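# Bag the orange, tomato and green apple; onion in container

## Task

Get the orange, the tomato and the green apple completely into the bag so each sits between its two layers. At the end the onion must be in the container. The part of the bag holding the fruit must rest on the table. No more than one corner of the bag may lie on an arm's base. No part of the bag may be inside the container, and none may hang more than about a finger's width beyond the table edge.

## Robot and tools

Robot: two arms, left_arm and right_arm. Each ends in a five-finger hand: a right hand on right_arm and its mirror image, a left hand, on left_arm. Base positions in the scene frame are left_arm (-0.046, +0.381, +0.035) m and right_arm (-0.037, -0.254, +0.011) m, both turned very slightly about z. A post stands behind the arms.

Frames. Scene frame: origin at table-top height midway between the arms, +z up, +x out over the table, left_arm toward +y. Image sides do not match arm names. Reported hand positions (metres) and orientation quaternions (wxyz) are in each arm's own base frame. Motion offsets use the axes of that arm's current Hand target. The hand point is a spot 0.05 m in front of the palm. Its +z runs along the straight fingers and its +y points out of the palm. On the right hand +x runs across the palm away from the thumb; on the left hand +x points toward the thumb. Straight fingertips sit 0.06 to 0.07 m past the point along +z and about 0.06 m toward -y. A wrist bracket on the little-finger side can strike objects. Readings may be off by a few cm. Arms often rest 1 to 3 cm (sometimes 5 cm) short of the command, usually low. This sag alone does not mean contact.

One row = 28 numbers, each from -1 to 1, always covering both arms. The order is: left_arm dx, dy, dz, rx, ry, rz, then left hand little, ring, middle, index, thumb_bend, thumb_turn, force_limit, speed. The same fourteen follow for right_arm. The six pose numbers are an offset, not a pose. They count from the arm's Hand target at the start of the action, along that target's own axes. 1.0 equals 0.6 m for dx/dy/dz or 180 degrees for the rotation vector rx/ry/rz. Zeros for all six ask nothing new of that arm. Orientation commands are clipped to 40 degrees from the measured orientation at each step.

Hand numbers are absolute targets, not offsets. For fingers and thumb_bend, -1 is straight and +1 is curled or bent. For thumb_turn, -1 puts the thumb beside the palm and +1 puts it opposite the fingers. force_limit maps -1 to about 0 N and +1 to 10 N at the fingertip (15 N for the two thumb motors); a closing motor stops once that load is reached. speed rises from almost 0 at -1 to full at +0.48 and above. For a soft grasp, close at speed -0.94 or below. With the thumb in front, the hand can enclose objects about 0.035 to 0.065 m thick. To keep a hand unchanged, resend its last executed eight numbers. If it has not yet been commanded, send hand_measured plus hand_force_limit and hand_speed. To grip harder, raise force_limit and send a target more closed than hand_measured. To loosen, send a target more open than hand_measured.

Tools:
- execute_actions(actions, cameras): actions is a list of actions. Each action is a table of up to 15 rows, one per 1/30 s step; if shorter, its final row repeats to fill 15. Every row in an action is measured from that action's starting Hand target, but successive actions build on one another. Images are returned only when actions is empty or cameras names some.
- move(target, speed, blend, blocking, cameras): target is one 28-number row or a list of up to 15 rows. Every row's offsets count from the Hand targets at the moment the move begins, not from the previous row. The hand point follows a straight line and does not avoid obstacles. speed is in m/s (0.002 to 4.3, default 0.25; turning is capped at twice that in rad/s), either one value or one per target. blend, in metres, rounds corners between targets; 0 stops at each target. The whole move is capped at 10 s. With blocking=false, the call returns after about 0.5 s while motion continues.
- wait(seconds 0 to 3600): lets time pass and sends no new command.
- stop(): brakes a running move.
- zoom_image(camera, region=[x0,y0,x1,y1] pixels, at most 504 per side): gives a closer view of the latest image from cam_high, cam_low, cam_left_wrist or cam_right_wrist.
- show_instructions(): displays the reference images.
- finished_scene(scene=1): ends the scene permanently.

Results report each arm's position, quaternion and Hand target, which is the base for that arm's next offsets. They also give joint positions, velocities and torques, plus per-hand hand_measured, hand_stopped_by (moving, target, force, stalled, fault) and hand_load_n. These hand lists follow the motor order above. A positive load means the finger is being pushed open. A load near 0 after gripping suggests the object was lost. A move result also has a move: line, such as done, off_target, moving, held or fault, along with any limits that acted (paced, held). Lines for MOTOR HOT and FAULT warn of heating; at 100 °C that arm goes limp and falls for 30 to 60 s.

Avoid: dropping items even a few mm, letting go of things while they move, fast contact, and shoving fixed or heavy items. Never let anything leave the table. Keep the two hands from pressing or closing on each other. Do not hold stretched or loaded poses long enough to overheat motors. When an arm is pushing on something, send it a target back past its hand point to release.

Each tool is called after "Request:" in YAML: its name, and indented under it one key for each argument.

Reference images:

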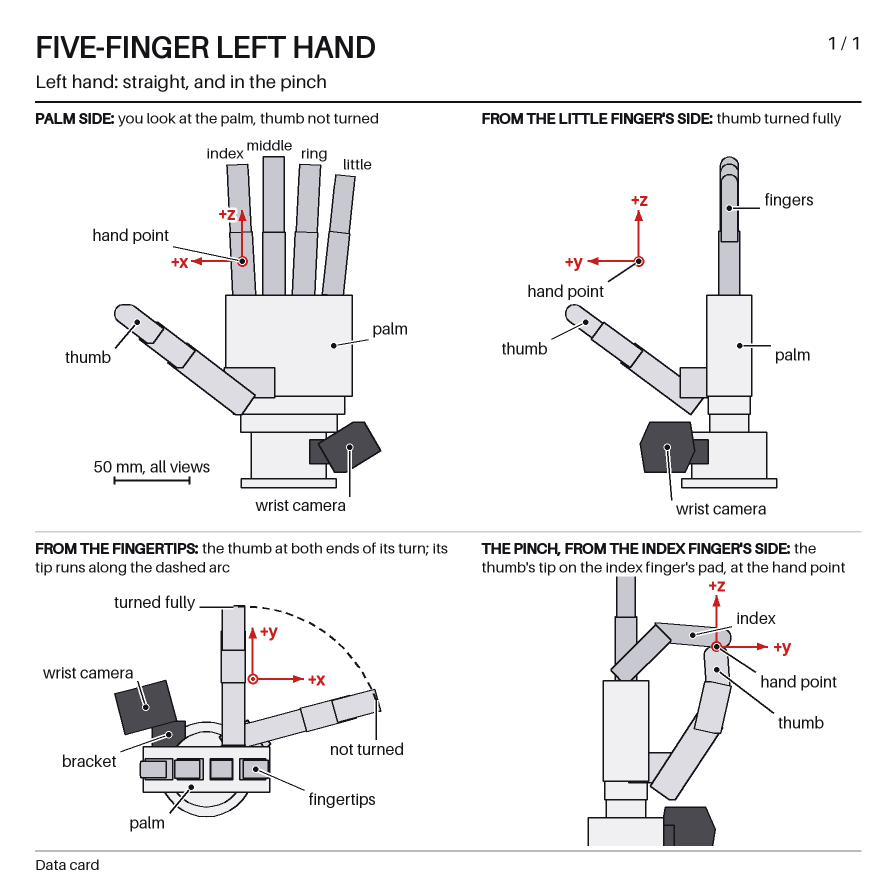

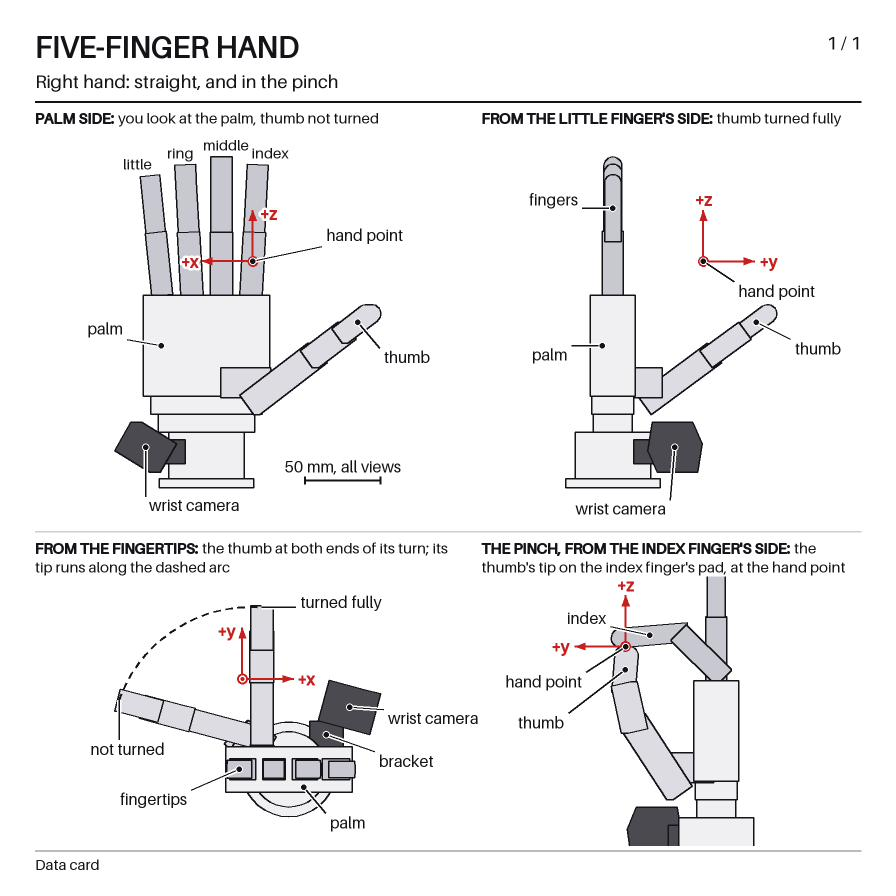

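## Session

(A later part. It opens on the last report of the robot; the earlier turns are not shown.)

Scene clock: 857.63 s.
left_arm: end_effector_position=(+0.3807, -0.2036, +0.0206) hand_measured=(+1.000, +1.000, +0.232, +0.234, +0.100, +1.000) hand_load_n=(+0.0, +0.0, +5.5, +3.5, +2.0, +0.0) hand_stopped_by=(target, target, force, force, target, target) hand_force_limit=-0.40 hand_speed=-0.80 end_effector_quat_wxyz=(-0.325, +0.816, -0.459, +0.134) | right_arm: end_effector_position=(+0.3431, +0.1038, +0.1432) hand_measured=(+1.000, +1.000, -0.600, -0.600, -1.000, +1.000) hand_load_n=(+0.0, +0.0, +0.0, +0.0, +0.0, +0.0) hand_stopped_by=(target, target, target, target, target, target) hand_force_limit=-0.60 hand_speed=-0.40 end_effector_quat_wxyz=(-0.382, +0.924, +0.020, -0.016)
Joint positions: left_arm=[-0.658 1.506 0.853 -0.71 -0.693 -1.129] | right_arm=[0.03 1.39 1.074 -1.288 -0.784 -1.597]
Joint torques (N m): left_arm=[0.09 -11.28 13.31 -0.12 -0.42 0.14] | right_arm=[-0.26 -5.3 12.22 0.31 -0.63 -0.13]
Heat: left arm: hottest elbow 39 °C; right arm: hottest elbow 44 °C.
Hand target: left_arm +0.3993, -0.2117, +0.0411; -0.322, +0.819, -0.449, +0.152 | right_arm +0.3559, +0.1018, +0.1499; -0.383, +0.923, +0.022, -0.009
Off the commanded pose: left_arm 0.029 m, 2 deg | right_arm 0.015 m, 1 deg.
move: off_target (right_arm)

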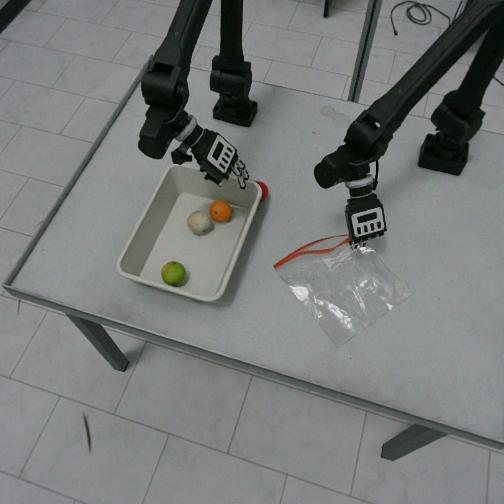

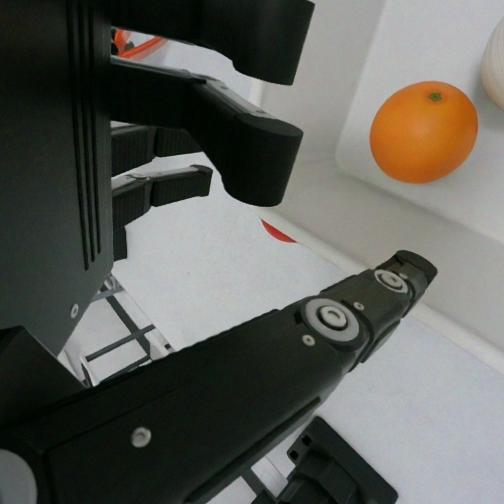

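Request:
move:
  target: [0,0,0,0,0,0,1,1,0.25,0.25,0.1,1,-0.4,-0.8,0.0245,0.072,0.1047,0,0,0,1,1,-0.6,-0.6,-1,1,-0.6,-0.4]
  speed: 0.12
  cameras: ["cam_high","cam_right_wrist"]

Request:
zoom_image:
  camera: "cam_high"
  region: [180, 170, 280, 250]

Scene clock: 864.57 s.
left_arm: end_effector_position=(+0.3807, -0.2036, +0.0206) hand_measured=(+1.000, +1.000, +0.232, +0.234, +0.100, +1.000) hand_load_n=(+0.0, +0.0, +5.5, +3.5, +1.5, +0.0) hand_stopped_by=(target, target, force, force, target, target) hand_force_limit=-0.40 hand_speed=-0.80 end_effector_quat_wxyz=(-0.325, +0.816, -0.459, +0.134) | right_arm: end_effector_position=(+0.3707, +0.1127, +0.0796) hand_measured=(+1.000, +1.000, -0.600, -0.600, -1.000, +1.000) hand_load_n=(+0.0, +0.0, +0.0, +0.0, +0.0, +0.0) hand_stopped_by=(target, target, target, target, target, target) hand_force_limit=-0.60 hand_speed=-0.40 end_effector_quat_wxyz=(-0.382, +0.924, +0.023, -0.004)
Joint positions: left_arm=[-0.658 1.506 0.853 -0.71 -0.693 -1.129] | right_arm=[0.049 1.508 1.021 -1.069 -0.785 -1.565]
Joint torques (N m): left_arm=[0.09 -11.16 13.33 -0.12 -0.42 0.14] | right_arm=[1.08 -6.83 8.03 1.29 -0.61 0.03]
Heat: left arm: hottest elbow 39 °C; right arm: hottest elbow 44 °C.
Hand target: left_arm +0.3993, -0.2117, +0.0411; -0.322, +0.819, -0.449, +0.152 | right_arm +0.3700, +0.1164, +0.0748; -0.383, +0.923, +0.022, -0.009
Off the commanded pose: left_arm 0.029 m, 2 deg | right_arm 0.006 m, 1 deg.
move: done

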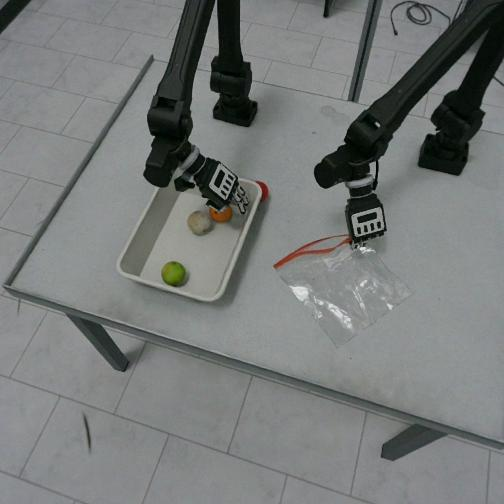

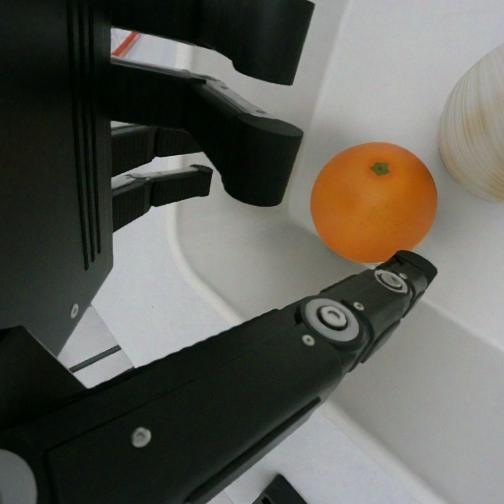

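Scaled by 5.040.

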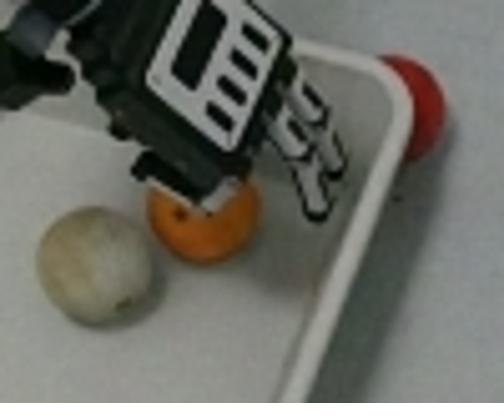

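Request:
move:
  target: [0,0,0,0,0,0,1,1,0.25,0.25,0.1,1,-0.4,-0.8,-0.002,0.0586,0.06,0,0,0,1,1,-0.6,-0.6,-1,1,-0.6,-0.4]
  speed: 0.08
  cameras: ["cam_high","cam_right_wrist"]

Request:
zoom_image:
  camera: "cam_high"
  region: [180, 170, 280, 250]

Scene clock: 867.23 s.
left_arm: end_effector_position=(+0.3807, -0.2036, +0.0206) hand_measured=(+1.000, +1.000, +0.232, +0.234, +0.100, +1.000) hand_load_n=(+0.0, +0.0, +6.0, +3.5, +1.5, +0.0) hand_stopped_by=(target, target, force, force, target, target) hand_force_limit=-0.40 hand_speed=-0.80 end_effector_quat_wxyz=(-0.325, +0.816, -0.459, +0.134) | right_arm: end_effector_position=(+0.3726, +0.1137, +0.0338) hand_measured=(+1.000, +1.000, -0.600, -0.600, -1.000, +1.000) hand_load_n=(+0.0, +0.0, +0.0, +0.0, +0.0, +0.0) hand_stopped_by=(target, target, target, target, target, target) hand_force_limit=-0.60 hand_speed=-0.40 end_effector_quat_wxyz=(-0.384, +0.923, +0.024, +0.002)
Joint positions: left_arm=[-0.658 1.506 0.853 -0.71 -0.693 -1.129] | right_arm=[0.05 1.573 0.956 -0.926 -0.787 -1.562]
Joint torques (N m): left_arm=[0.09 -11.28 13.33 -0.12 -0.42 0.14] | right_arm=[1.14 -6.53 7.1 1.35 -0.51 0.02]
Heat: left arm: hottest elbow 39 °C; right arm: hottest elbow 44 °C.
Hand target: left_arm +0.3993, -0.2117, +0.0411; -0.322, +0.819, -0.449, +0.152 | right_arm +0.3689, +0.1170, +0.0245; -0.383, +0.924, +0.022, -0.009
Off the commanded pose: left_arm 0.029 m, 2 deg | right_arm 0.011 m, 1 deg.
move: off_target (right_arm)

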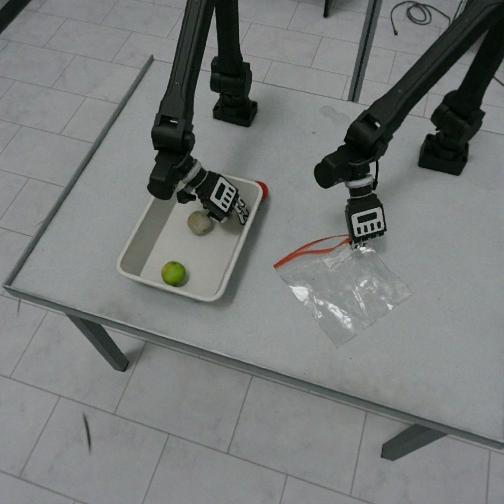

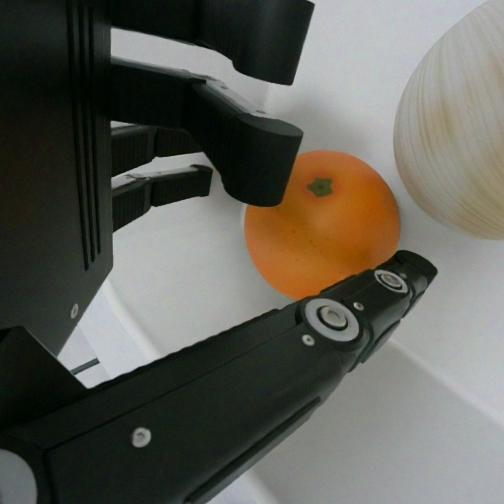

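Scaled by 5.040.

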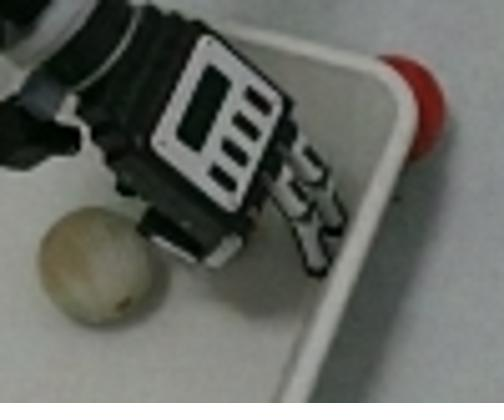

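Request:
move:
  target: [0,0,0,0,0,0,1,1,0.25,0.25,0.1,1,-0.4,-0.8,0,0,0,0,0,0,1,1,0.3,0.3,-1,1,-0.6,-0.85]
  speed: 0.08
  cameras: ["cam_right_wrist"]

Scene clock: 869.97 s.
left_arm: end_effector_position=(+0.3807, -0.2036, +0.0206) hand_measured=(+1.000, +1.000, +0.232, +0.234, +0.100, +1.000) hand_load_n=(+0.0, +0.0, +5.5, +3.5, +1.5, -0.5) hand_stopped_by=(target, target, force, force, target, target) hand_force_limit=-0.40 hand_speed=-0.80 end_effector_quat_wxyz=(-0.325, +0.816, -0.459, +0.134) | right_arm: end_effector_position=(+0.3726, +0.1137, +0.0338) hand_measured=(+1.000, +1.000, +0.150, +0.134, -1.000, +1.000) hand_load_n=(+0.0, +0.0, +2.0, +1.5, +1.0, +0.5) hand_stopped_by=(target, target, force, force, target, target) hand_force_limit=-0.60 hand_speed=-0.85 end_effector_quat_wxyz=(-0.384, +0.923, +0.024, +0.002)
Joint positions: left_arm=[-0.658 1.506 0.853 -0.71 -0.693 -1.129] | right_arm=[0.05 1.573 0.956 -0.926 -0.787 -1.562]
Joint torques (N m): left_arm=[0.09 -11.22 13.34 -0.12 -0.42 0.14] | right_arm=[1.14 -6.53 7.09 1.35 -0.5 0.02]
Heat: left arm: hottest elbow 39 °C; right arm: hottest elbow 43 °C.
Hand target: left_arm +0.3993, -0.2117, +0.0411; -0.322, +0.819, -0.449, +0.152 | right_arm +0.3689, +0.1170, +0.0245; -0.383, +0.924, +0.022, -0.009
Off the commanded pose: left_arm 0.029 m, 2 deg | right_arm 0.011 m, 1 deg.
move: done

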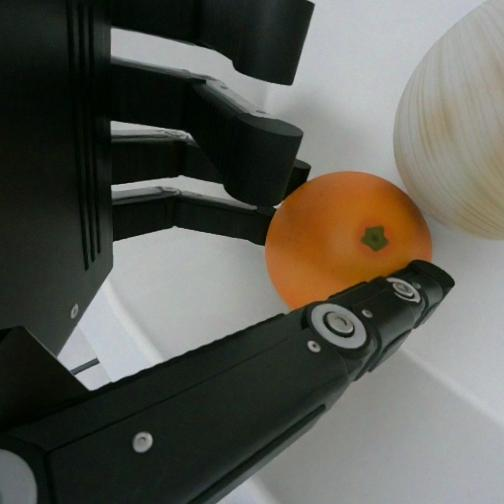

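Request:
move:
  target: [0,0,0,0,0,0,1,1,0.25,0.25,0.1,1,-0.4,-0.8,0,0,0,0,0,0,1,1,0.36,0.36,-1,1,-0.45,-0.85]
  speed: 0.08
  cameras: ["cam_right_wrist"]

Scene clock: 872.93 s.
left_arm: end_effector_position=(+0.3807, -0.2036, +0.0206) hand_measured=(+1.000, +1.000, +0.232, +0.234, +0.100, +1.000) hand_load_n=(+0.5, +0.0, +5.5, +3.5, +1.5, +0.0) hand_stopped_by=(target, target, force, force, target, target) hand_force_limit=-0.40 hand_speed=-0.80 end_effector_quat_wxyz=(-0.325, +0.816, -0.459, +0.134) | right_arm: end_effector_position=(+0.3726, +0.1137, +0.0338) hand_measured=(+1.000, +1.000, +0.188, +0.160, -1.000, +1.000) hand_load_n=(+0.0, +0.0, +3.0, +3.0, +2.0, +0.5) hand_stopped_by=(target, target, force, force, target, target) hand_force_limit=-0.45 hand_speed=-0.85 end_effector_quat_wxyz=(-0.384, +0.923, +0.024, +0.002)
Joint positions: left_arm=[-0.658 1.506 0.853 -0.71 -0.693 -1.129] | right_arm=[0.05 1.573 0.956 -0.926 -0.787 -1.562]
Joint torques (N m): left_arm=[0.09 -11.22 13.31 -0.12 -0.42 0.14] | right_arm=[1.14 -6.53 7.1 1.35 -0.51 0.02]
Heat: left arm: hottest elbow 39 °C; right arm: hottest elbow 43 °C.
Hand target: left_arm +0.3993, -0.2117, +0.0411; -0.322, +0.819, -0.449, +0.152 | right_arm +0.3689, +0.1170, +0.0246; -0.383, +0.924, +0.022, -0.009
Off the commanded pose: left_arm 0.029 m, 2 deg | right_arm 0.011 m, 1 deg.
move: done

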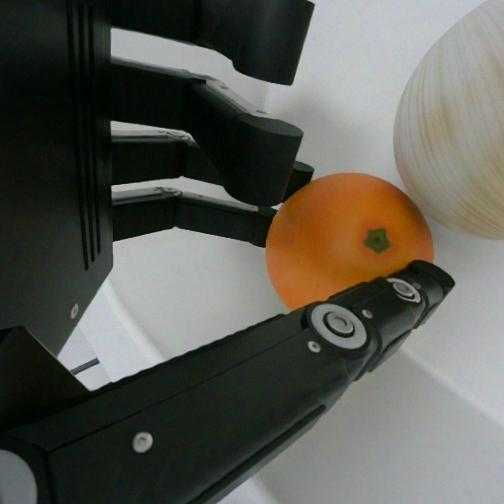

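Request:
move:
  target: [0,0,0,0,0,0,1,1,0.25,0.25,0.1,1,-0.4,-0.8,0,-0.0354,-0.0354,0,0,0,1,1,0.36,0.36,-1,1,-0.45,-0.85]
  speed: 0.05
  cameras: ["cam_right_wrist","cam_low"]

Scene clock: 874.47 s.
left_arm: end_effector_position=(+0.3807, -0.2036, +0.0206) hand_measured=(+1.000, +1.000, +0.232, +0.234, +0.100, +1.000) hand_load_n=(+0.0, +0.0, +5.5, +4.0, +1.5, -0.5) hand_stopped_by=(target, target, force, force, target, target) hand_force_limit=-0.40 hand_speed=-0.80 end_effector_quat_wxyz=(-0.325, +0.816, -0.459, +0.134) | right_arm: end_effector_position=(+0.3587, +0.1130, +0.0438) hand_measured=(+1.000, +1.000, +0.188, +0.160, -1.000, +1.000) hand_load_n=(+0.0, +0.0, +3.0, +3.0, +1.5, +0.5) hand_stopped_by=(target, target, force, force, target, target) hand_force_limit=-0.45 hand_speed=-0.85 end_effector_quat_wxyz=(-0.383, +0.923, +0.016, -0.017)
Joint positions: left_arm=[-0.658 1.506 0.853 -0.71 -0.693 -1.129] | right_arm=[0.05 1.55 0.956 -0.989 -0.787 -1.561]
Joint torques (N m): left_arm=[0.09 -11.22 13.33 -0.1 -0.42 0.14] | right_arm=[1.14 -8.12 10.47 0.36 -0.51 0.01]
Heat: left arm: hottest elbow 39 °C; right arm: hottest elbow 43 °C.
Hand target: left_arm +0.3993, -0.2117, +0.0411; -0.322, +0.819, -0.449, +0.152 | right_arm +0.3689, +0.1170, +0.0546; -0.383, +0.924, +0.022, -0.009
Off the commanded pose: left_arm 0.029 m, 2 deg | right_arm 0.015 m, 1 deg.
move: off_target (right_arm)
Images, in order (width x height): cam_low 504x504, cam_right_wrist 504x504.

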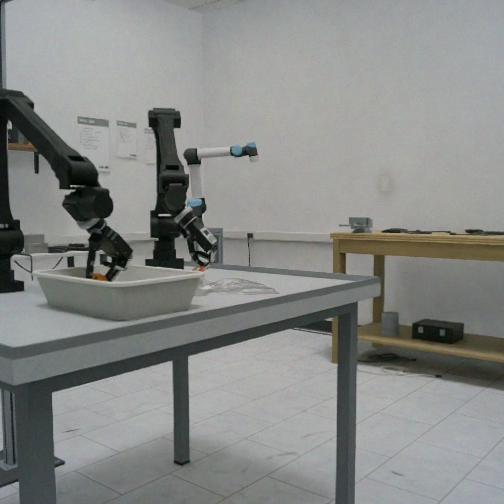

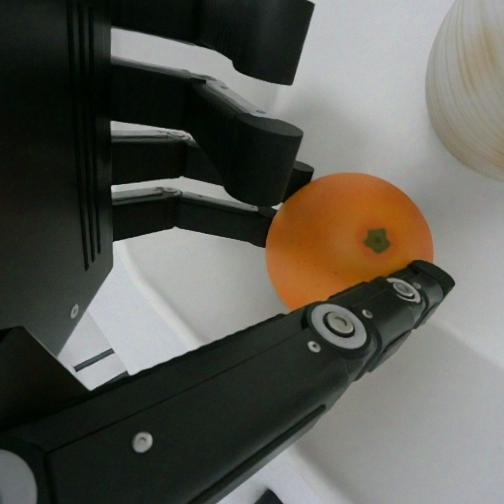

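Request:
move:
  target: [0,0,0,0,0,0,1,1,0.25,0.25,0.1,1,-0.4,-0.8,0,0.0343,0.0343,0,0,0,1,1,0.36,0.36,-1,1,-0.45,-0.85]
  speed: 0.05
  cameras: ["cam_right_wrist"]

Scene clock: 882.77 s.
left_arm: end_effector_position=(+0.3807, -0.2036, +0.0206) hand_measured=(+1.000, +1.000, +0.232, +0.234, +0.100, +1.000) hand_load_n=(+0.0, +0.0, +5.5, +3.5, +2.0, +0.0) hand_stopped_by=(target, target, force, force, target, target) hand_force_limit=-0.40 hand_speed=-0.80 end_effector_quat_wxyz=(-0.325, +0.816, -0.459, +0.134) | right_arm: end_effector_position=(+0.3719, +0.1137, +0.0332) hand_measured=(+1.000, +1.000, +0.188, +0.160, -1.000, +1.000) hand_load_n=(+0.0, +0.0, +3.0, +3.0, +1.5, +0.5) hand_stopped_by=(target, target, force, force, target, target) hand_force_limit=-0.45 hand_speed=-0.85 end_effector_quat_wxyz=(-0.384, +0.923, +0.023, +0.000)
Joint positions: left_arm=[-0.658 1.506 0.853 -0.71 -0.693 -1.129] | right_arm=[0.05 1.575 0.956 -0.928 -0.787 -1.561]
Joint torques (N m): left_arm=[0.03 -11.16 13.33 -0.1 -0.42 0.14] | right_arm=[1.08 -6.83 7.19 1.31 -0.5 0.01]
Heat: left arm: hottest elbow 39 °C; right arm: hottest elbow 43 °C.
Hand target: left_arm +0.3993, -0.2117, +0.0411; -0.322, +0.819, -0.449, +0.152 | right_arm +0.3689, +0.1170, +0.0256; -0.383, +0.924, +0.022, -0.009
Off the commanded pose: left_arm 0.029 m, 2 deg | right_arm 0.009 m, 1 deg.
move: done

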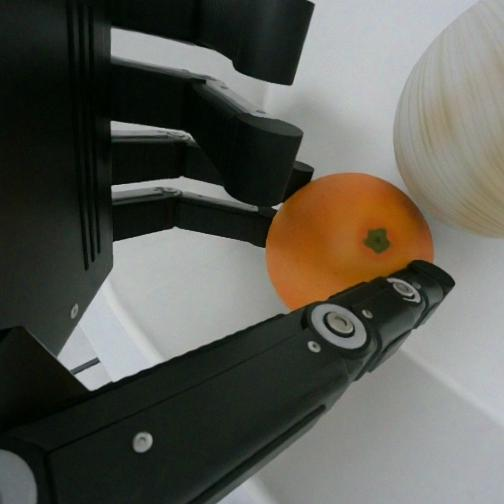

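Request:
move:
  target:
    - [0,0,0,0,0,0,1,1,0.25,0.25,0.1,1,-0.4,-0.8,0,0,0,0,0,0,1,1,-0.6,-0.6,-1,1,-0.6,-0.6]
    - [0,0,0,0,0,0,1,1,0.25,0.25,0.1,1,-0.4,-0.8,0,-0.1,-0.1,0,0,0,1,1,-0.6,-0.6,-1,1,-0.6,-0.6]
  speed: 0.1
  cameras: ["cam_high","cam_right_wrist"]

Request:
zoom_image:
  camera: "cam_high"
  region: [180, 170, 280, 250]

Scene clock: 886.20 s.
left_arm: end_effector_position=(+0.3807, -0.2036, +0.0206) hand_measured=(+1.000, +1.000, +0.232, +0.234, +0.100, +1.000) hand_load_n=(+0.0, +0.0, +5.5, +3.5, +1.5, +0.0) hand_stopped_by=(target, target, force, force, target, target) hand_force_limit=-0.40 hand_speed=-0.80 end_effector_quat_wxyz=(-0.325, +0.816, -0.459, +0.134) | right_arm: end_effector_position=(+0.3595, +0.1130, +0.0992) hand_measured=(+1.000, +1.000, -0.600, -0.600, -1.000, +1.000) hand_load_n=(+0.0, +0.0, +0.0, +0.0, +0.0, +0.0) hand_stopped_by=(target, target, target, target, target, target) hand_force_limit=-0.60 hand_speed=-0.60 end_effector_quat_wxyz=(-0.383, +0.923, +0.016, -0.017)
Joint positions: left_arm=[-0.658 1.506 0.853 -0.71 -0.693 -1.129] | right_arm=[0.05 1.475 1.037 -1.145 -0.787 -1.56]
Joint torques (N m): left_arm=[0.15 -11.22 13.33 -0.1 -0.42 0.14] | right_arm=[1.14 -7.47 11.34 0.35 -0.54 0.01]
Heat: left arm: hottest elbow 39 °C; right arm: hottest elbow 43 °C.
Hand target: left_arm +0.3993, -0.2117, +0.0411; -0.322, +0.819, -0.449, +0.152 | right_arm +0.3687, +0.1169, +0.1103; -0.383, +0.924, +0.022, -0.009
Off the commanded pose: left_arm 0.029 m, 2 deg | right_arm 0.015 m, 1 deg.
move: off_target (right_arm)

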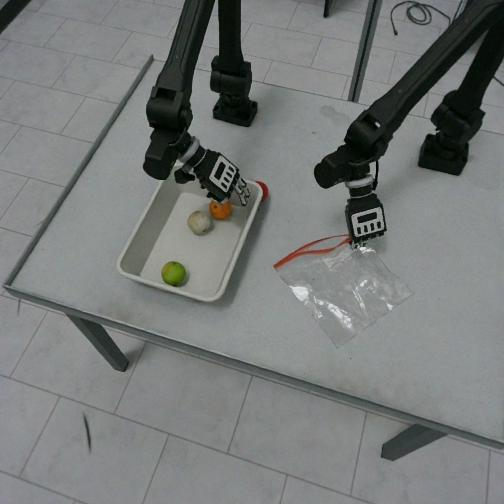

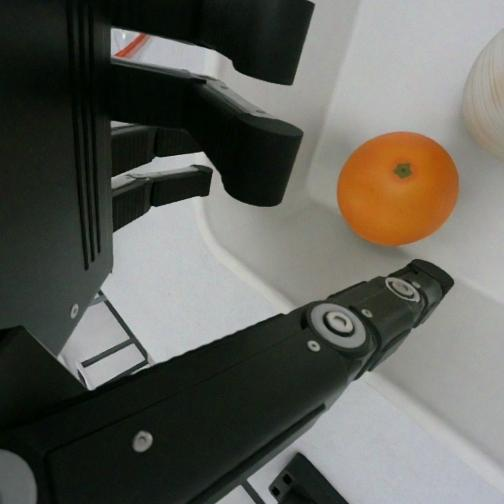

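Scaled by 5.040.

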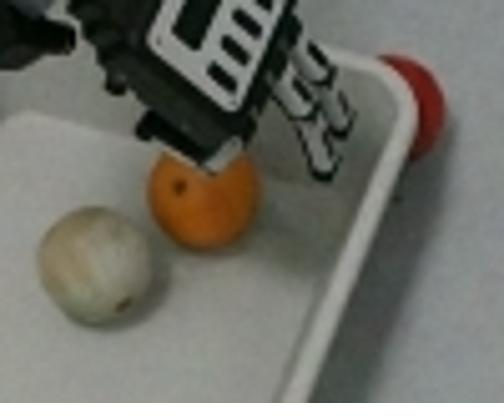

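Request:
move:
  target:
    - [0,0,0,0,0,0,1,1,0.25,0.25,0.1,1,-0.4,-0.8,0.001,0,0,0,0,0,1,1,1,-0.6,-1,1,-0.6,0]
    - [0,0,0,0,0,0,1,1,0.25,0.25,0.1,1,-0.4,-0.8,0.0118,0.0585,0.0595,0,0,0,1,1,1,-0.6,-1,1,-0.6,0]
  speed: 0.1
  cameras: ["cam_high","cam_right_wrist"]

Request:
zoom_image:
  camera: "cam_high"
  region: [180, 170, 280, 250]

Scene clock: 889.83 s.
left_arm: end_effector_position=(+0.3807, -0.2036, +0.0206) hand_measured=(+1.000, +1.000, +0.232, +0.234, +0.100, +1.000) hand_load_n=(+0.0, +0.0, +5.5, +4.0, +2.0, +0.0) hand_stopped_by=(target, target, force, force, target, target) hand_force_limit=-0.40 hand_speed=-0.80 end_effector_quat_wxyz=(-0.325, +0.816, -0.459, +0.134) | right_arm: end_effector_position=(+0.3767, +0.1138, +0.0656) hand_measured=(+1.000, +1.000, +1.000, -0.600, -1.000, +1.000) hand_load_n=(+0.0, +0.0, +0.0, +0.0, +0.0, +0.0) hand_stopped_by=(target, target, target, target, target, target) hand_force_limit=-0.60 hand_speed=0.00 end_effector_quat_wxyz=(-0.383, +0.923, +0.022, -0.004)
Joint positions: left_arm=[-0.658 1.506 0.853 -0.71 -0.693 -1.129] | right_arm=[0.05 1.541 1.016 -1.028 -0.787 -1.56]
Joint torques (N m): left_arm=[0.03 -11.16 13.31 -0.1 -0.42 0.14] | right_arm=[1.2 -7 7.91 1.29 -0.53 0.02]
Heat: left arm: hottest elbow 39 °C; right arm: hottest elbow 43 °C.
Hand target: left_arm +0.3993, -0.2117, +0.0411; -0.322, +0.819, -0.449, +0.152 | right_arm +0.3758, +0.1177, +0.0603; -0.383, +0.924, +0.022, -0.009
Off the commanded pose: left_arm 0.029 m, 2 deg | right_arm 0.007 m, 1 deg.
move: done

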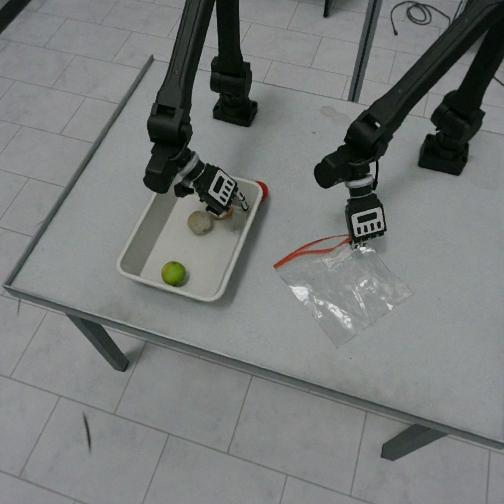

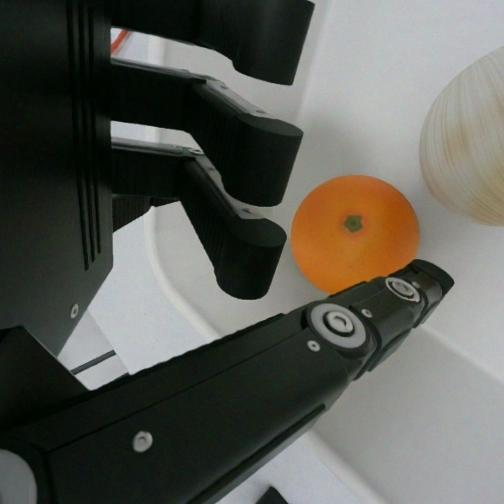

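Scaled by 5.040.

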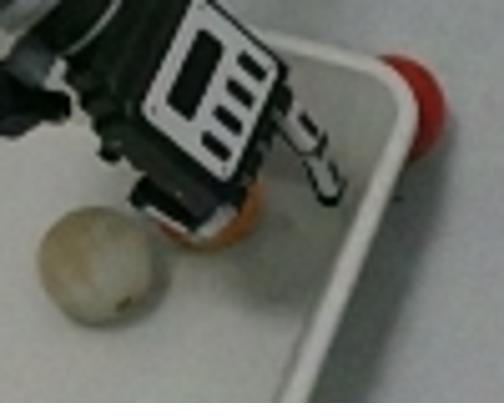

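Request:
move:
  target:
    - [0,0,0,0,0,0,1,1,0.25,0.25,0.1,1,-0.4,-0.8,0.0033,0.0422,0.0422,0,0,0,1,1,1,-0.6,-1,1,-0.6,0]
    - [0,0,0,0,0,0,1,1,0.25,0.25,0.1,1,-0.4,-0.8,0.0033,0.0422,0.0422,0,0,0,1,1,1,0.4,-1,1,-0.5,-0.85]
  speed: 0.08
  cameras: ["cam_high","cam_right_wrist"]

Scene clock: 894.53 s.
left_arm: end_effector_position=(+0.3807, -0.2036, +0.0206) hand_measured=(+1.000, +1.000, +0.232, +0.234, +0.100, +1.000) hand_load_n=(+0.0, +0.0, +5.5, +3.5, +2.0, +0.0) hand_stopped_by=(target, target, force, force, target, target) hand_force_limit=-0.40 hand_speed=-0.80 end_effector_quat_wxyz=(-0.325, +0.816, -0.459, +0.134) | right_arm: end_effector_position=(+0.3797, +0.1140, +0.0306) hand_measured=(+1.000, +1.000, +1.000, +0.400, -1.000, +1.000) hand_load_n=(+0.5, +0.0, +0.0, +0.0, +0.0, +0.0) hand_stopped_by=(target, target, target, target, target, target) hand_force_limit=-0.50 hand_speed=-0.85 end_effector_quat_wxyz=(-0.383, +0.923, +0.022, -0.002)
Joint positions: left_arm=[-0.658 1.506 0.853 -0.71 -0.693 -1.129] | right_arm=[0.05 1.6 0.979 -0.929 -0.787 -1.56]
Joint torques (N m): left_arm=[0.09 -11.28 13.33 -0.1 -0.42 0.15] | right_arm=[1.2 -7.3 7.38 1.31 -0.52 0.02]
Heat: left arm: hottest elbow 39 °C; right arm: hottest elbow 43 °C.
Hand target: left_arm +0.3993, -0.2117, +0.0411; -0.322, +0.819, -0.449, +0.152 | right_arm +0.3779, +0.1178, +0.0245; -0.383, +0.923, +0.022, -0.009
Off the commanded pose: left_arm 0.029 m, 2 deg | right_arm 0.007 m, 1 deg.
move: done

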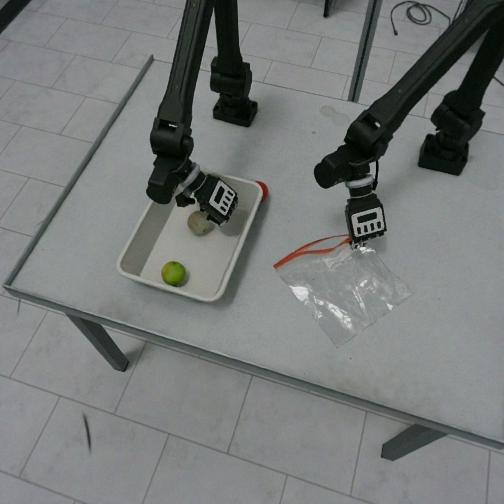

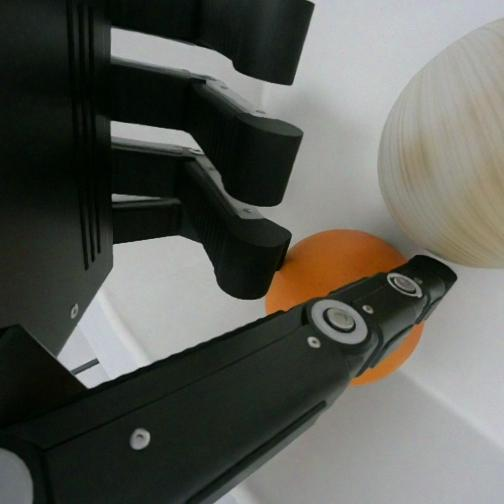

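Request:
move:
  target:
    - [0,0,0,0,0,0,1,1,0.25,0.25,0.1,1,-0.4,-0.8,0.001,0,0,0,0,0,1,1,1,-0.6,-1,1,-0.6,0]
    - [0,0,0,0,0,0,1,1,0.25,0.25,0.1,1,-0.4,-0.8,0.001,-0.1,-0.1,0,0,0,1,1,1,-0.6,-1,1,-0.6,0]
  speed: 0.08
  cameras: ["cam_high","cam_right_wrist"]

Request:
zoom_image:
  camera: "cam_high"
  region: [180, 170, 280, 250]

Scene clock: 897.50 s.
left_arm: end_effector_position=(+0.3807, -0.2036, +0.0206) hand_measured=(+1.000, +1.000, +0.232, +0.234, +0.100, +1.000) hand_load_n=(+0.0, +0.0, +5.5, +3.5, +1.5, +0.0) hand_stopped_by=(target, target, force, force, target, target) hand_force_limit=-0.40 hand_speed=-0.80 end_effector_quat_wxyz=(-0.325, +0.816, -0.459, +0.134) | right_arm: end_effector_position=(+0.3691, +0.1135, +0.0977) hand_measured=(+1.000, +1.000, +1.000, -0.600, -1.000, +1.000) hand_load_n=(+0.0, +0.5, +0.0, +0.0, +0.0, +0.0) hand_stopped_by=(target, target, target, target, target, target) hand_force_limit=-0.60 hand_speed=0.00 end_effector_quat_wxyz=(-0.383, +0.923, +0.016, -0.017)
Joint positions: left_arm=[-0.658 1.506 0.853 -0.71 -0.693 -1.129] | right_arm=[0.05 1.501 1.062 -1.144 -0.787 -1.559]
Joint torques (N m): left_arm=[0.03 -11.22 13.31 -0.12 -0.42 0.14] | right_arm=[1.2 -7.94 11.38 0.35 -0.53 0.01]
Heat: left arm: hottest elbow 39 °C; right arm: hottest elbow 43 °C.
Hand target: left_arm +0.3993, -0.2117, +0.0411; -0.322, +0.819, -0.449, +0.152 | right_arm +0.3783, +0.1178, +0.1093; -0.383, +0.924, +0.022, -0.009
Off the commanded pose: left_arm 0.029 m, 2 deg | right_arm 0.016 m, 1 deg.
move: off_target (right_arm)

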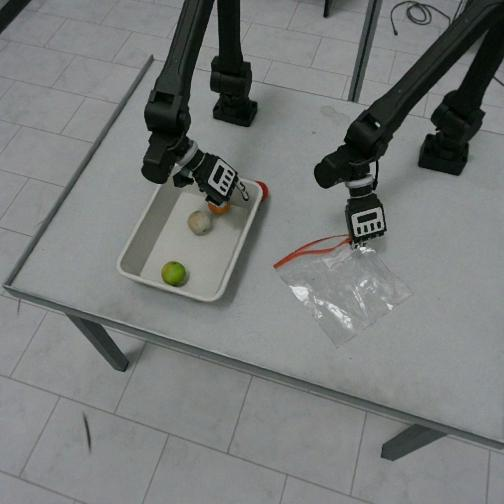

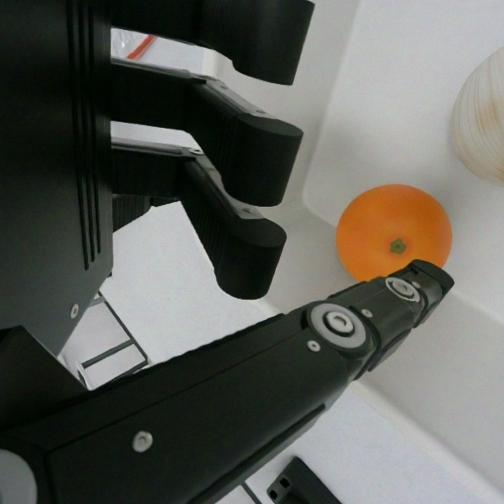

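Scaled by 5.040.

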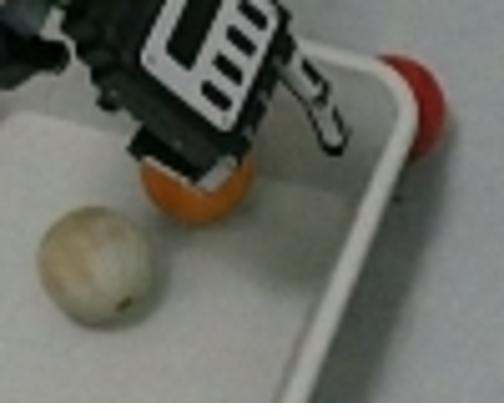

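Request:
move:
  target:
    - [0,0,0,0,0,0,1,1,0.25,0.25,0.1,1,-0.4,-0.8,-0.0493,0.0142,-0.0142,0,0,0,1,1,-0.6,-0.6,-1,1,-0.6,0]
    - [0,0,0,0,0,0,1,1,0.25,0.25,0.1,1,-0.4,-0.8,-0.0493,0.0672,0.0388,0,0,0,1,1,-0.6,-0.6,-1,1,-0.6,0]
  speed: 0.1
  cameras: ["cam_high","cam_right_wrist"]

Request:
zoom_image:
  camera: "cam_high"
  region: [180, 170, 280, 250]

Scene clock: 902.90 s.
left_arm: end_effector_position=(+0.3807, -0.2036, +0.0206) hand_measured=(+1.000, +1.000, +0.232, +0.234, +0.100, +1.000) hand_load_n=(+0.0, +0.0, +5.5, +4.0, +1.5, +0.0) hand_stopped_by=(target, target, force, force, target, target) hand_force_limit=-0.40 hand_speed=-0.80 end_effector_quat_wxyz=(-0.325, +0.816, -0.459, +0.134) | right_arm: end_effector_position=(+0.3472, +0.1079, +0.0694) hand_measured=(+1.000, +1.000, -0.600, -0.600, -1.000, +1.000) hand_load_n=(+0.0, +0.0, +0.0, +0.0, +0.0, +0.0) hand_stopped_by=(target, target, target, target, target, target) hand_force_limit=-0.60 hand_speed=0.00 end_effector_quat_wxyz=(-0.383, +0.923, +0.024, -0.010)
Joint positions: left_arm=[-0.658 1.506 0.853 -0.71 -0.693 -1.129] | right_arm=[0.039 1.476 0.952 -1.061 -0.787 -1.588]
Joint torques (N m): left_arm=[0.09 -11.22 13.33 -0.12 -0.42 0.14] | right_arm=[-0.5 -6.18 7.87 1.24 -0.53 -0.11]
Heat: left arm: hottest elbow 39 °C; right arm: hottest elbow 43 °C.
Hand target: left_arm +0.3993, -0.2117, +0.0411; -0.322, +0.819, -0.449, +0.152 | right_arm +0.3494, +0.1044, +0.0643; -0.383, +0.924, +0.022, -0.009
Off the commanded pose: left_arm 0.029 m, 2 deg | right_arm 0.007 m, 0 deg.
move: done

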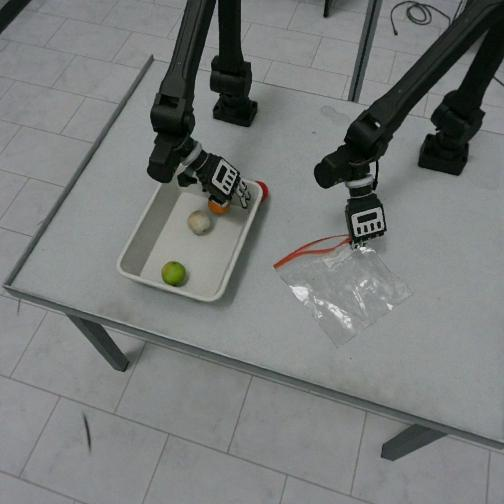

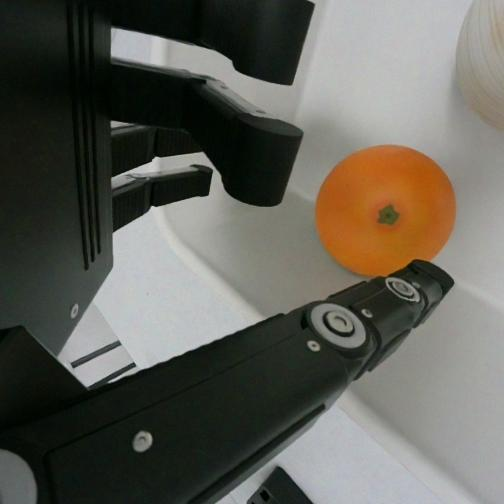

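Scaled by 5.040.

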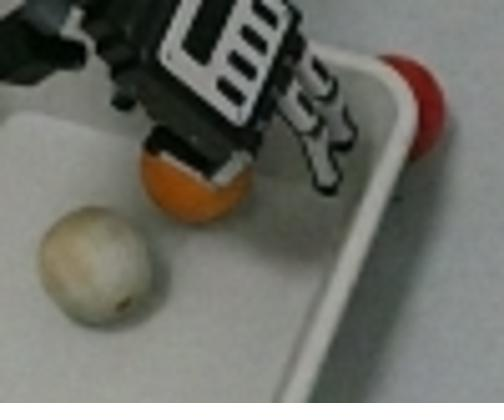

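Request:
move:
  target:
    - [0,0,0,0,0,0,1,1,0.25,0.25,0.1,1,-0.4,-0.8,0.002,0.0483,0.0443,0,0,0,1,1,-0.6,-0.6,-1,1,-0.6,0]
    - [0,0,0,0,0,0,1,1,0.25,0.25,0.1,1,-0.4,-0.8,0.002,0.0483,0.0443,0,0,0,1,1,0.35,0.35,-1,1,-0.45,-0.85]
  speed: 0.08
  cameras: ["cam_high","cam_right_wrist"]

Scene clock: 906.47 s.
left_arm: end_effector_position=(+0.3807, -0.2036, +0.0206) hand_measured=(+1.000, +1.000, +0.232, +0.234, +0.100, +1.000) hand_load_n=(+0.0, +0.0, +5.5, +3.5, +1.5, +0.0) hand_stopped_by=(target, target, force, force, target, target) hand_force_limit=-0.40 hand_speed=-0.80 end_effector_quat_wxyz=(-0.325, +0.816, -0.459, +0.134) | right_arm: end_effector_position=(+0.3496, +0.1065, +0.0309) hand_measured=(+1.000, +1.000, +0.080, +0.122, -1.000, +1.000) hand_load_n=(+0.0, +0.0, +2.0, +4.0, +1.5, +0.0) hand_stopped_by=(target, target, force, force, target, target) hand_force_limit=-0.45 hand_speed=-0.85 end_effector_quat_wxyz=(-0.383, +0.923, +0.024, -0.009)
Joint positions: left_arm=[-0.658 1.506 0.853 -0.71 -0.693 -1.129] | right_arm=[0.035 1.542 0.907 -0.951 -0.787 -1.594]
Joint torques (N m): left_arm=[0.15 -11.22 13.34 -0.1 -0.42 0.14] | right_arm=[-0.5 -6.48 7.23 1.24 -0.52 -0.12]
Motor temperatures (°C): left_arm=[30 33 39 29 28 27] | right_arm=[27 34 42 26 30 27]
Heat: left arm: hottest elbow 39 °C; right arm: hottest elbow 42 °C.
Hand target: left_arm +0.3993, -0.2117, +0.0411; -0.322, +0.819, -0.449, +0.152 | right_arm +0.3508, +0.1027, +0.0250; -0.383, +0.924, +0.022, -0.009
Off the commanded pose: left_arm 0.029 m, 2 deg | right_arm 0.007 m, 0 deg.
move: done

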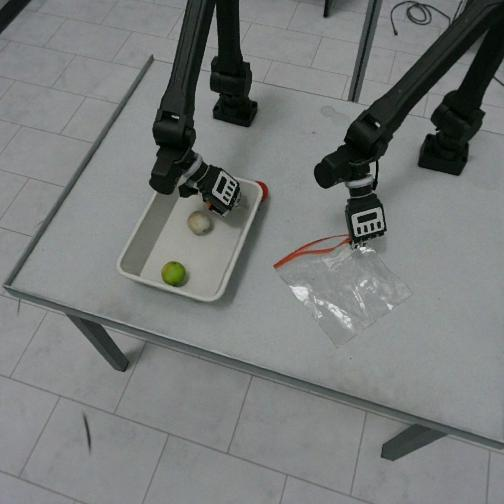

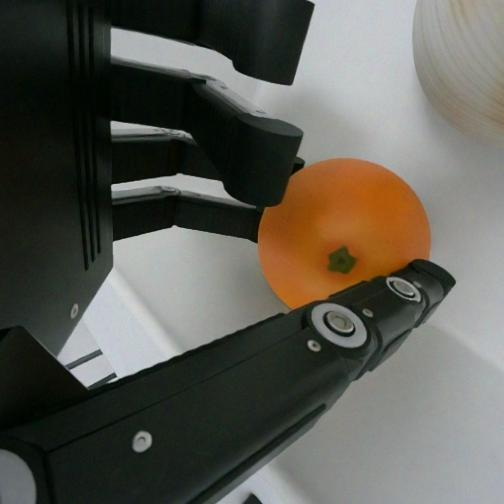

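Request:
move:
  target: [0,0,0,0,0,0,1,1,0.25,0.25,0.1,1,-0.4,-0.8,0,-0.14,-0.14,0,0,0,1,1,0.35,0.35,-1,1,-0.45,-0.85]
  speed: 0.07
  cameras: ["cam_high","cam_right_wrist","cam_low"]

Scene clock: 909.27 s.
left_arm: end_effector_position=(+0.3807, -0.2036, +0.0206) hand_measured=(+1.000, +1.000, +0.232, +0.234, +0.100, +1.000) hand_load_n=(+0.0, +0.0, +5.5, +3.5, +1.5, -0.5) hand_stopped_by=(target, target, force, force, target, target) hand_force_limit=-0.40 hand_speed=-0.80 end_effector_quat_wxyz=(-0.325, +0.816, -0.459, +0.134) | right_arm: end_effector_position=(+0.3390, +0.1060, +0.1314) hand_measured=(+1.000, +1.000, +0.080, +0.122, -1.000, +1.000) hand_load_n=(+0.5, +0.0, +2.5, +1.0, +1.0, +0.5) hand_stopped_by=(target, target, force, force, target, target) hand_force_limit=-0.45 hand_speed=-0.85 end_effector_quat_wxyz=(-0.383, +0.923, +0.020, -0.024)
Joint positions: left_arm=[-0.658 1.506 0.853 -0.71 -0.693 -1.129] | right_arm=[0.035 1.403 1.052 -1.269 -0.787 -1.598]
Joint torques (N m): left_arm=[0.03 -11.16 13.33 -0.1 -0.42 0.14] | right_arm=[-0.5 -6.83 11.78 0.28 -0.51 -0.08]
Heat: left arm: hottest elbow 39 °C; right arm: hottest elbow 42 °C.
Hand target: left_arm +0.3993, -0.2117, +0.0411; -0.322, +0.819, -0.449, +0.152 | right_arm +0.3507, +0.1026, +0.1439; -0.383, +0.924, +0.022, -0.009
Off the commanded pose: left_arm 0.029 m, 2 deg | right_arm 0.017 m, 2 deg.
move: off_target (right_arm)
Images, in order (width x height): cam_high 504x504, cam_low 504x504, cam_right_wrist 504x504.

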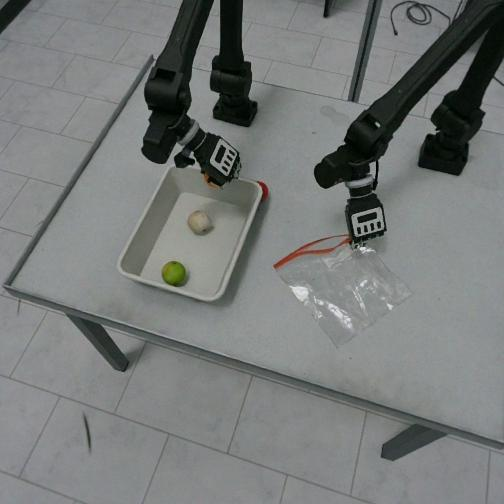

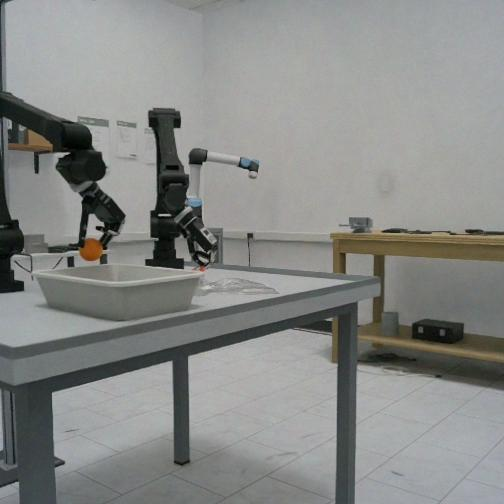

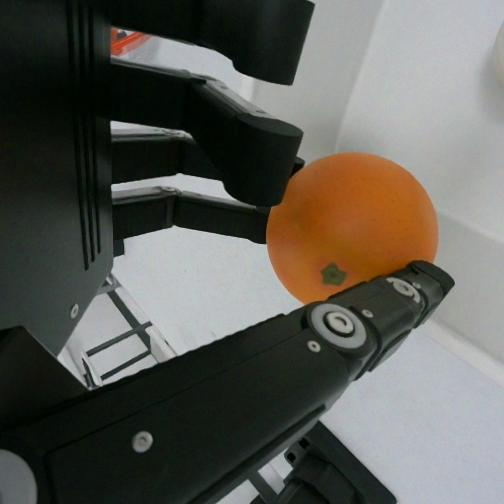

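Request:
move:
  target: [0,0,0,0,0,0,1,1,0.25,0.25,0.1,1,-0.4,-0.8,0,0,0,0,0,0,1,1,0.4,0.4,-1,1,-0.45,-0.9]
  speed: 0.07
  cameras: ["cam_right_wrist"]

Request:
zoom_image:
  camera: "cam_right_wrist"
  region: [200, 120, 480, 400]

Scene clock: 910.43 s.
left_arm: end_effector_position=(+0.3807, -0.2036, +0.0206) hand_measured=(+1.000, +1.000, +0.232, +0.234, +0.100, +1.000) hand_load_n=(+0.0, +0.0, +5.5, +3.5, +1.5, -0.5) hand_stopped_by=(target, target, force, force, target, target) hand_force_limit=-0.40 hand_speed=-0.80 end_effector_quat_wxyz=(-0.325, +0.816, -0.459, +0.134) | right_arm: end_effector_position=(+0.3390, +0.1060, +0.1314) hand_measured=(+1.000, +1.000, +0.086, +0.156, -1.000, +1.000) hand_load_n=(+0.0, +0.0, +2.5, +3.0, +1.0, +0.0) hand_stopped_by=(target, target, force, force, target, target) hand_force_limit=-0.45 hand_speed=-0.90 end_effector_quat_wxyz=(-0.383, +0.923, +0.020, -0.024)
Joint positions: left_arm=[-0.658 1.506 0.853 -0.71 -0.693 -1.129] | right_arm=[0.035 1.403 1.052 -1.269 -0.787 -1.598]
Joint torques (N m): left_arm=[0.09 -11.22 13.33 -0.09 -0.42 0.14] | right_arm=[-0.5 -6.89 11.78 0.27 -0.51 -0.08]
Heat: left arm: hottest elbow 39 °C; right arm: hottest elbow 42 °C.
Hand target: left_arm +0.3993, -0.2117, +0.0411; -0.322, +0.819, -0.449, +0.152 | right_arm +0.3507, +0.1026, +0.1439; -0.383, +0.924, +0.022, -0.009
Off the commanded pose: left_arm 0.029 m, 2 deg | right_arm 0.017 m, 2 deg.
move: done

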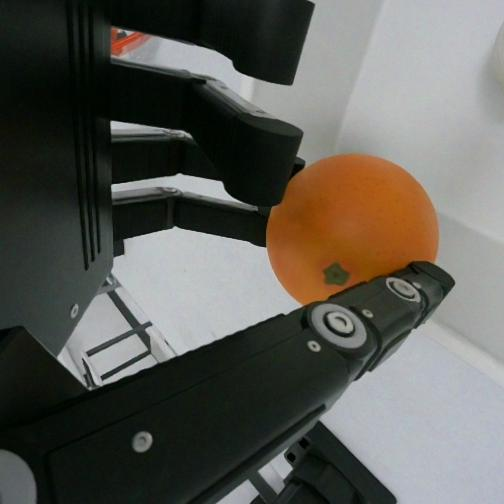

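Scaled by 1.800.

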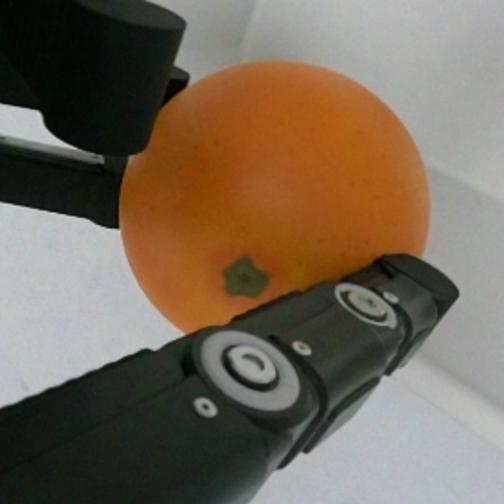

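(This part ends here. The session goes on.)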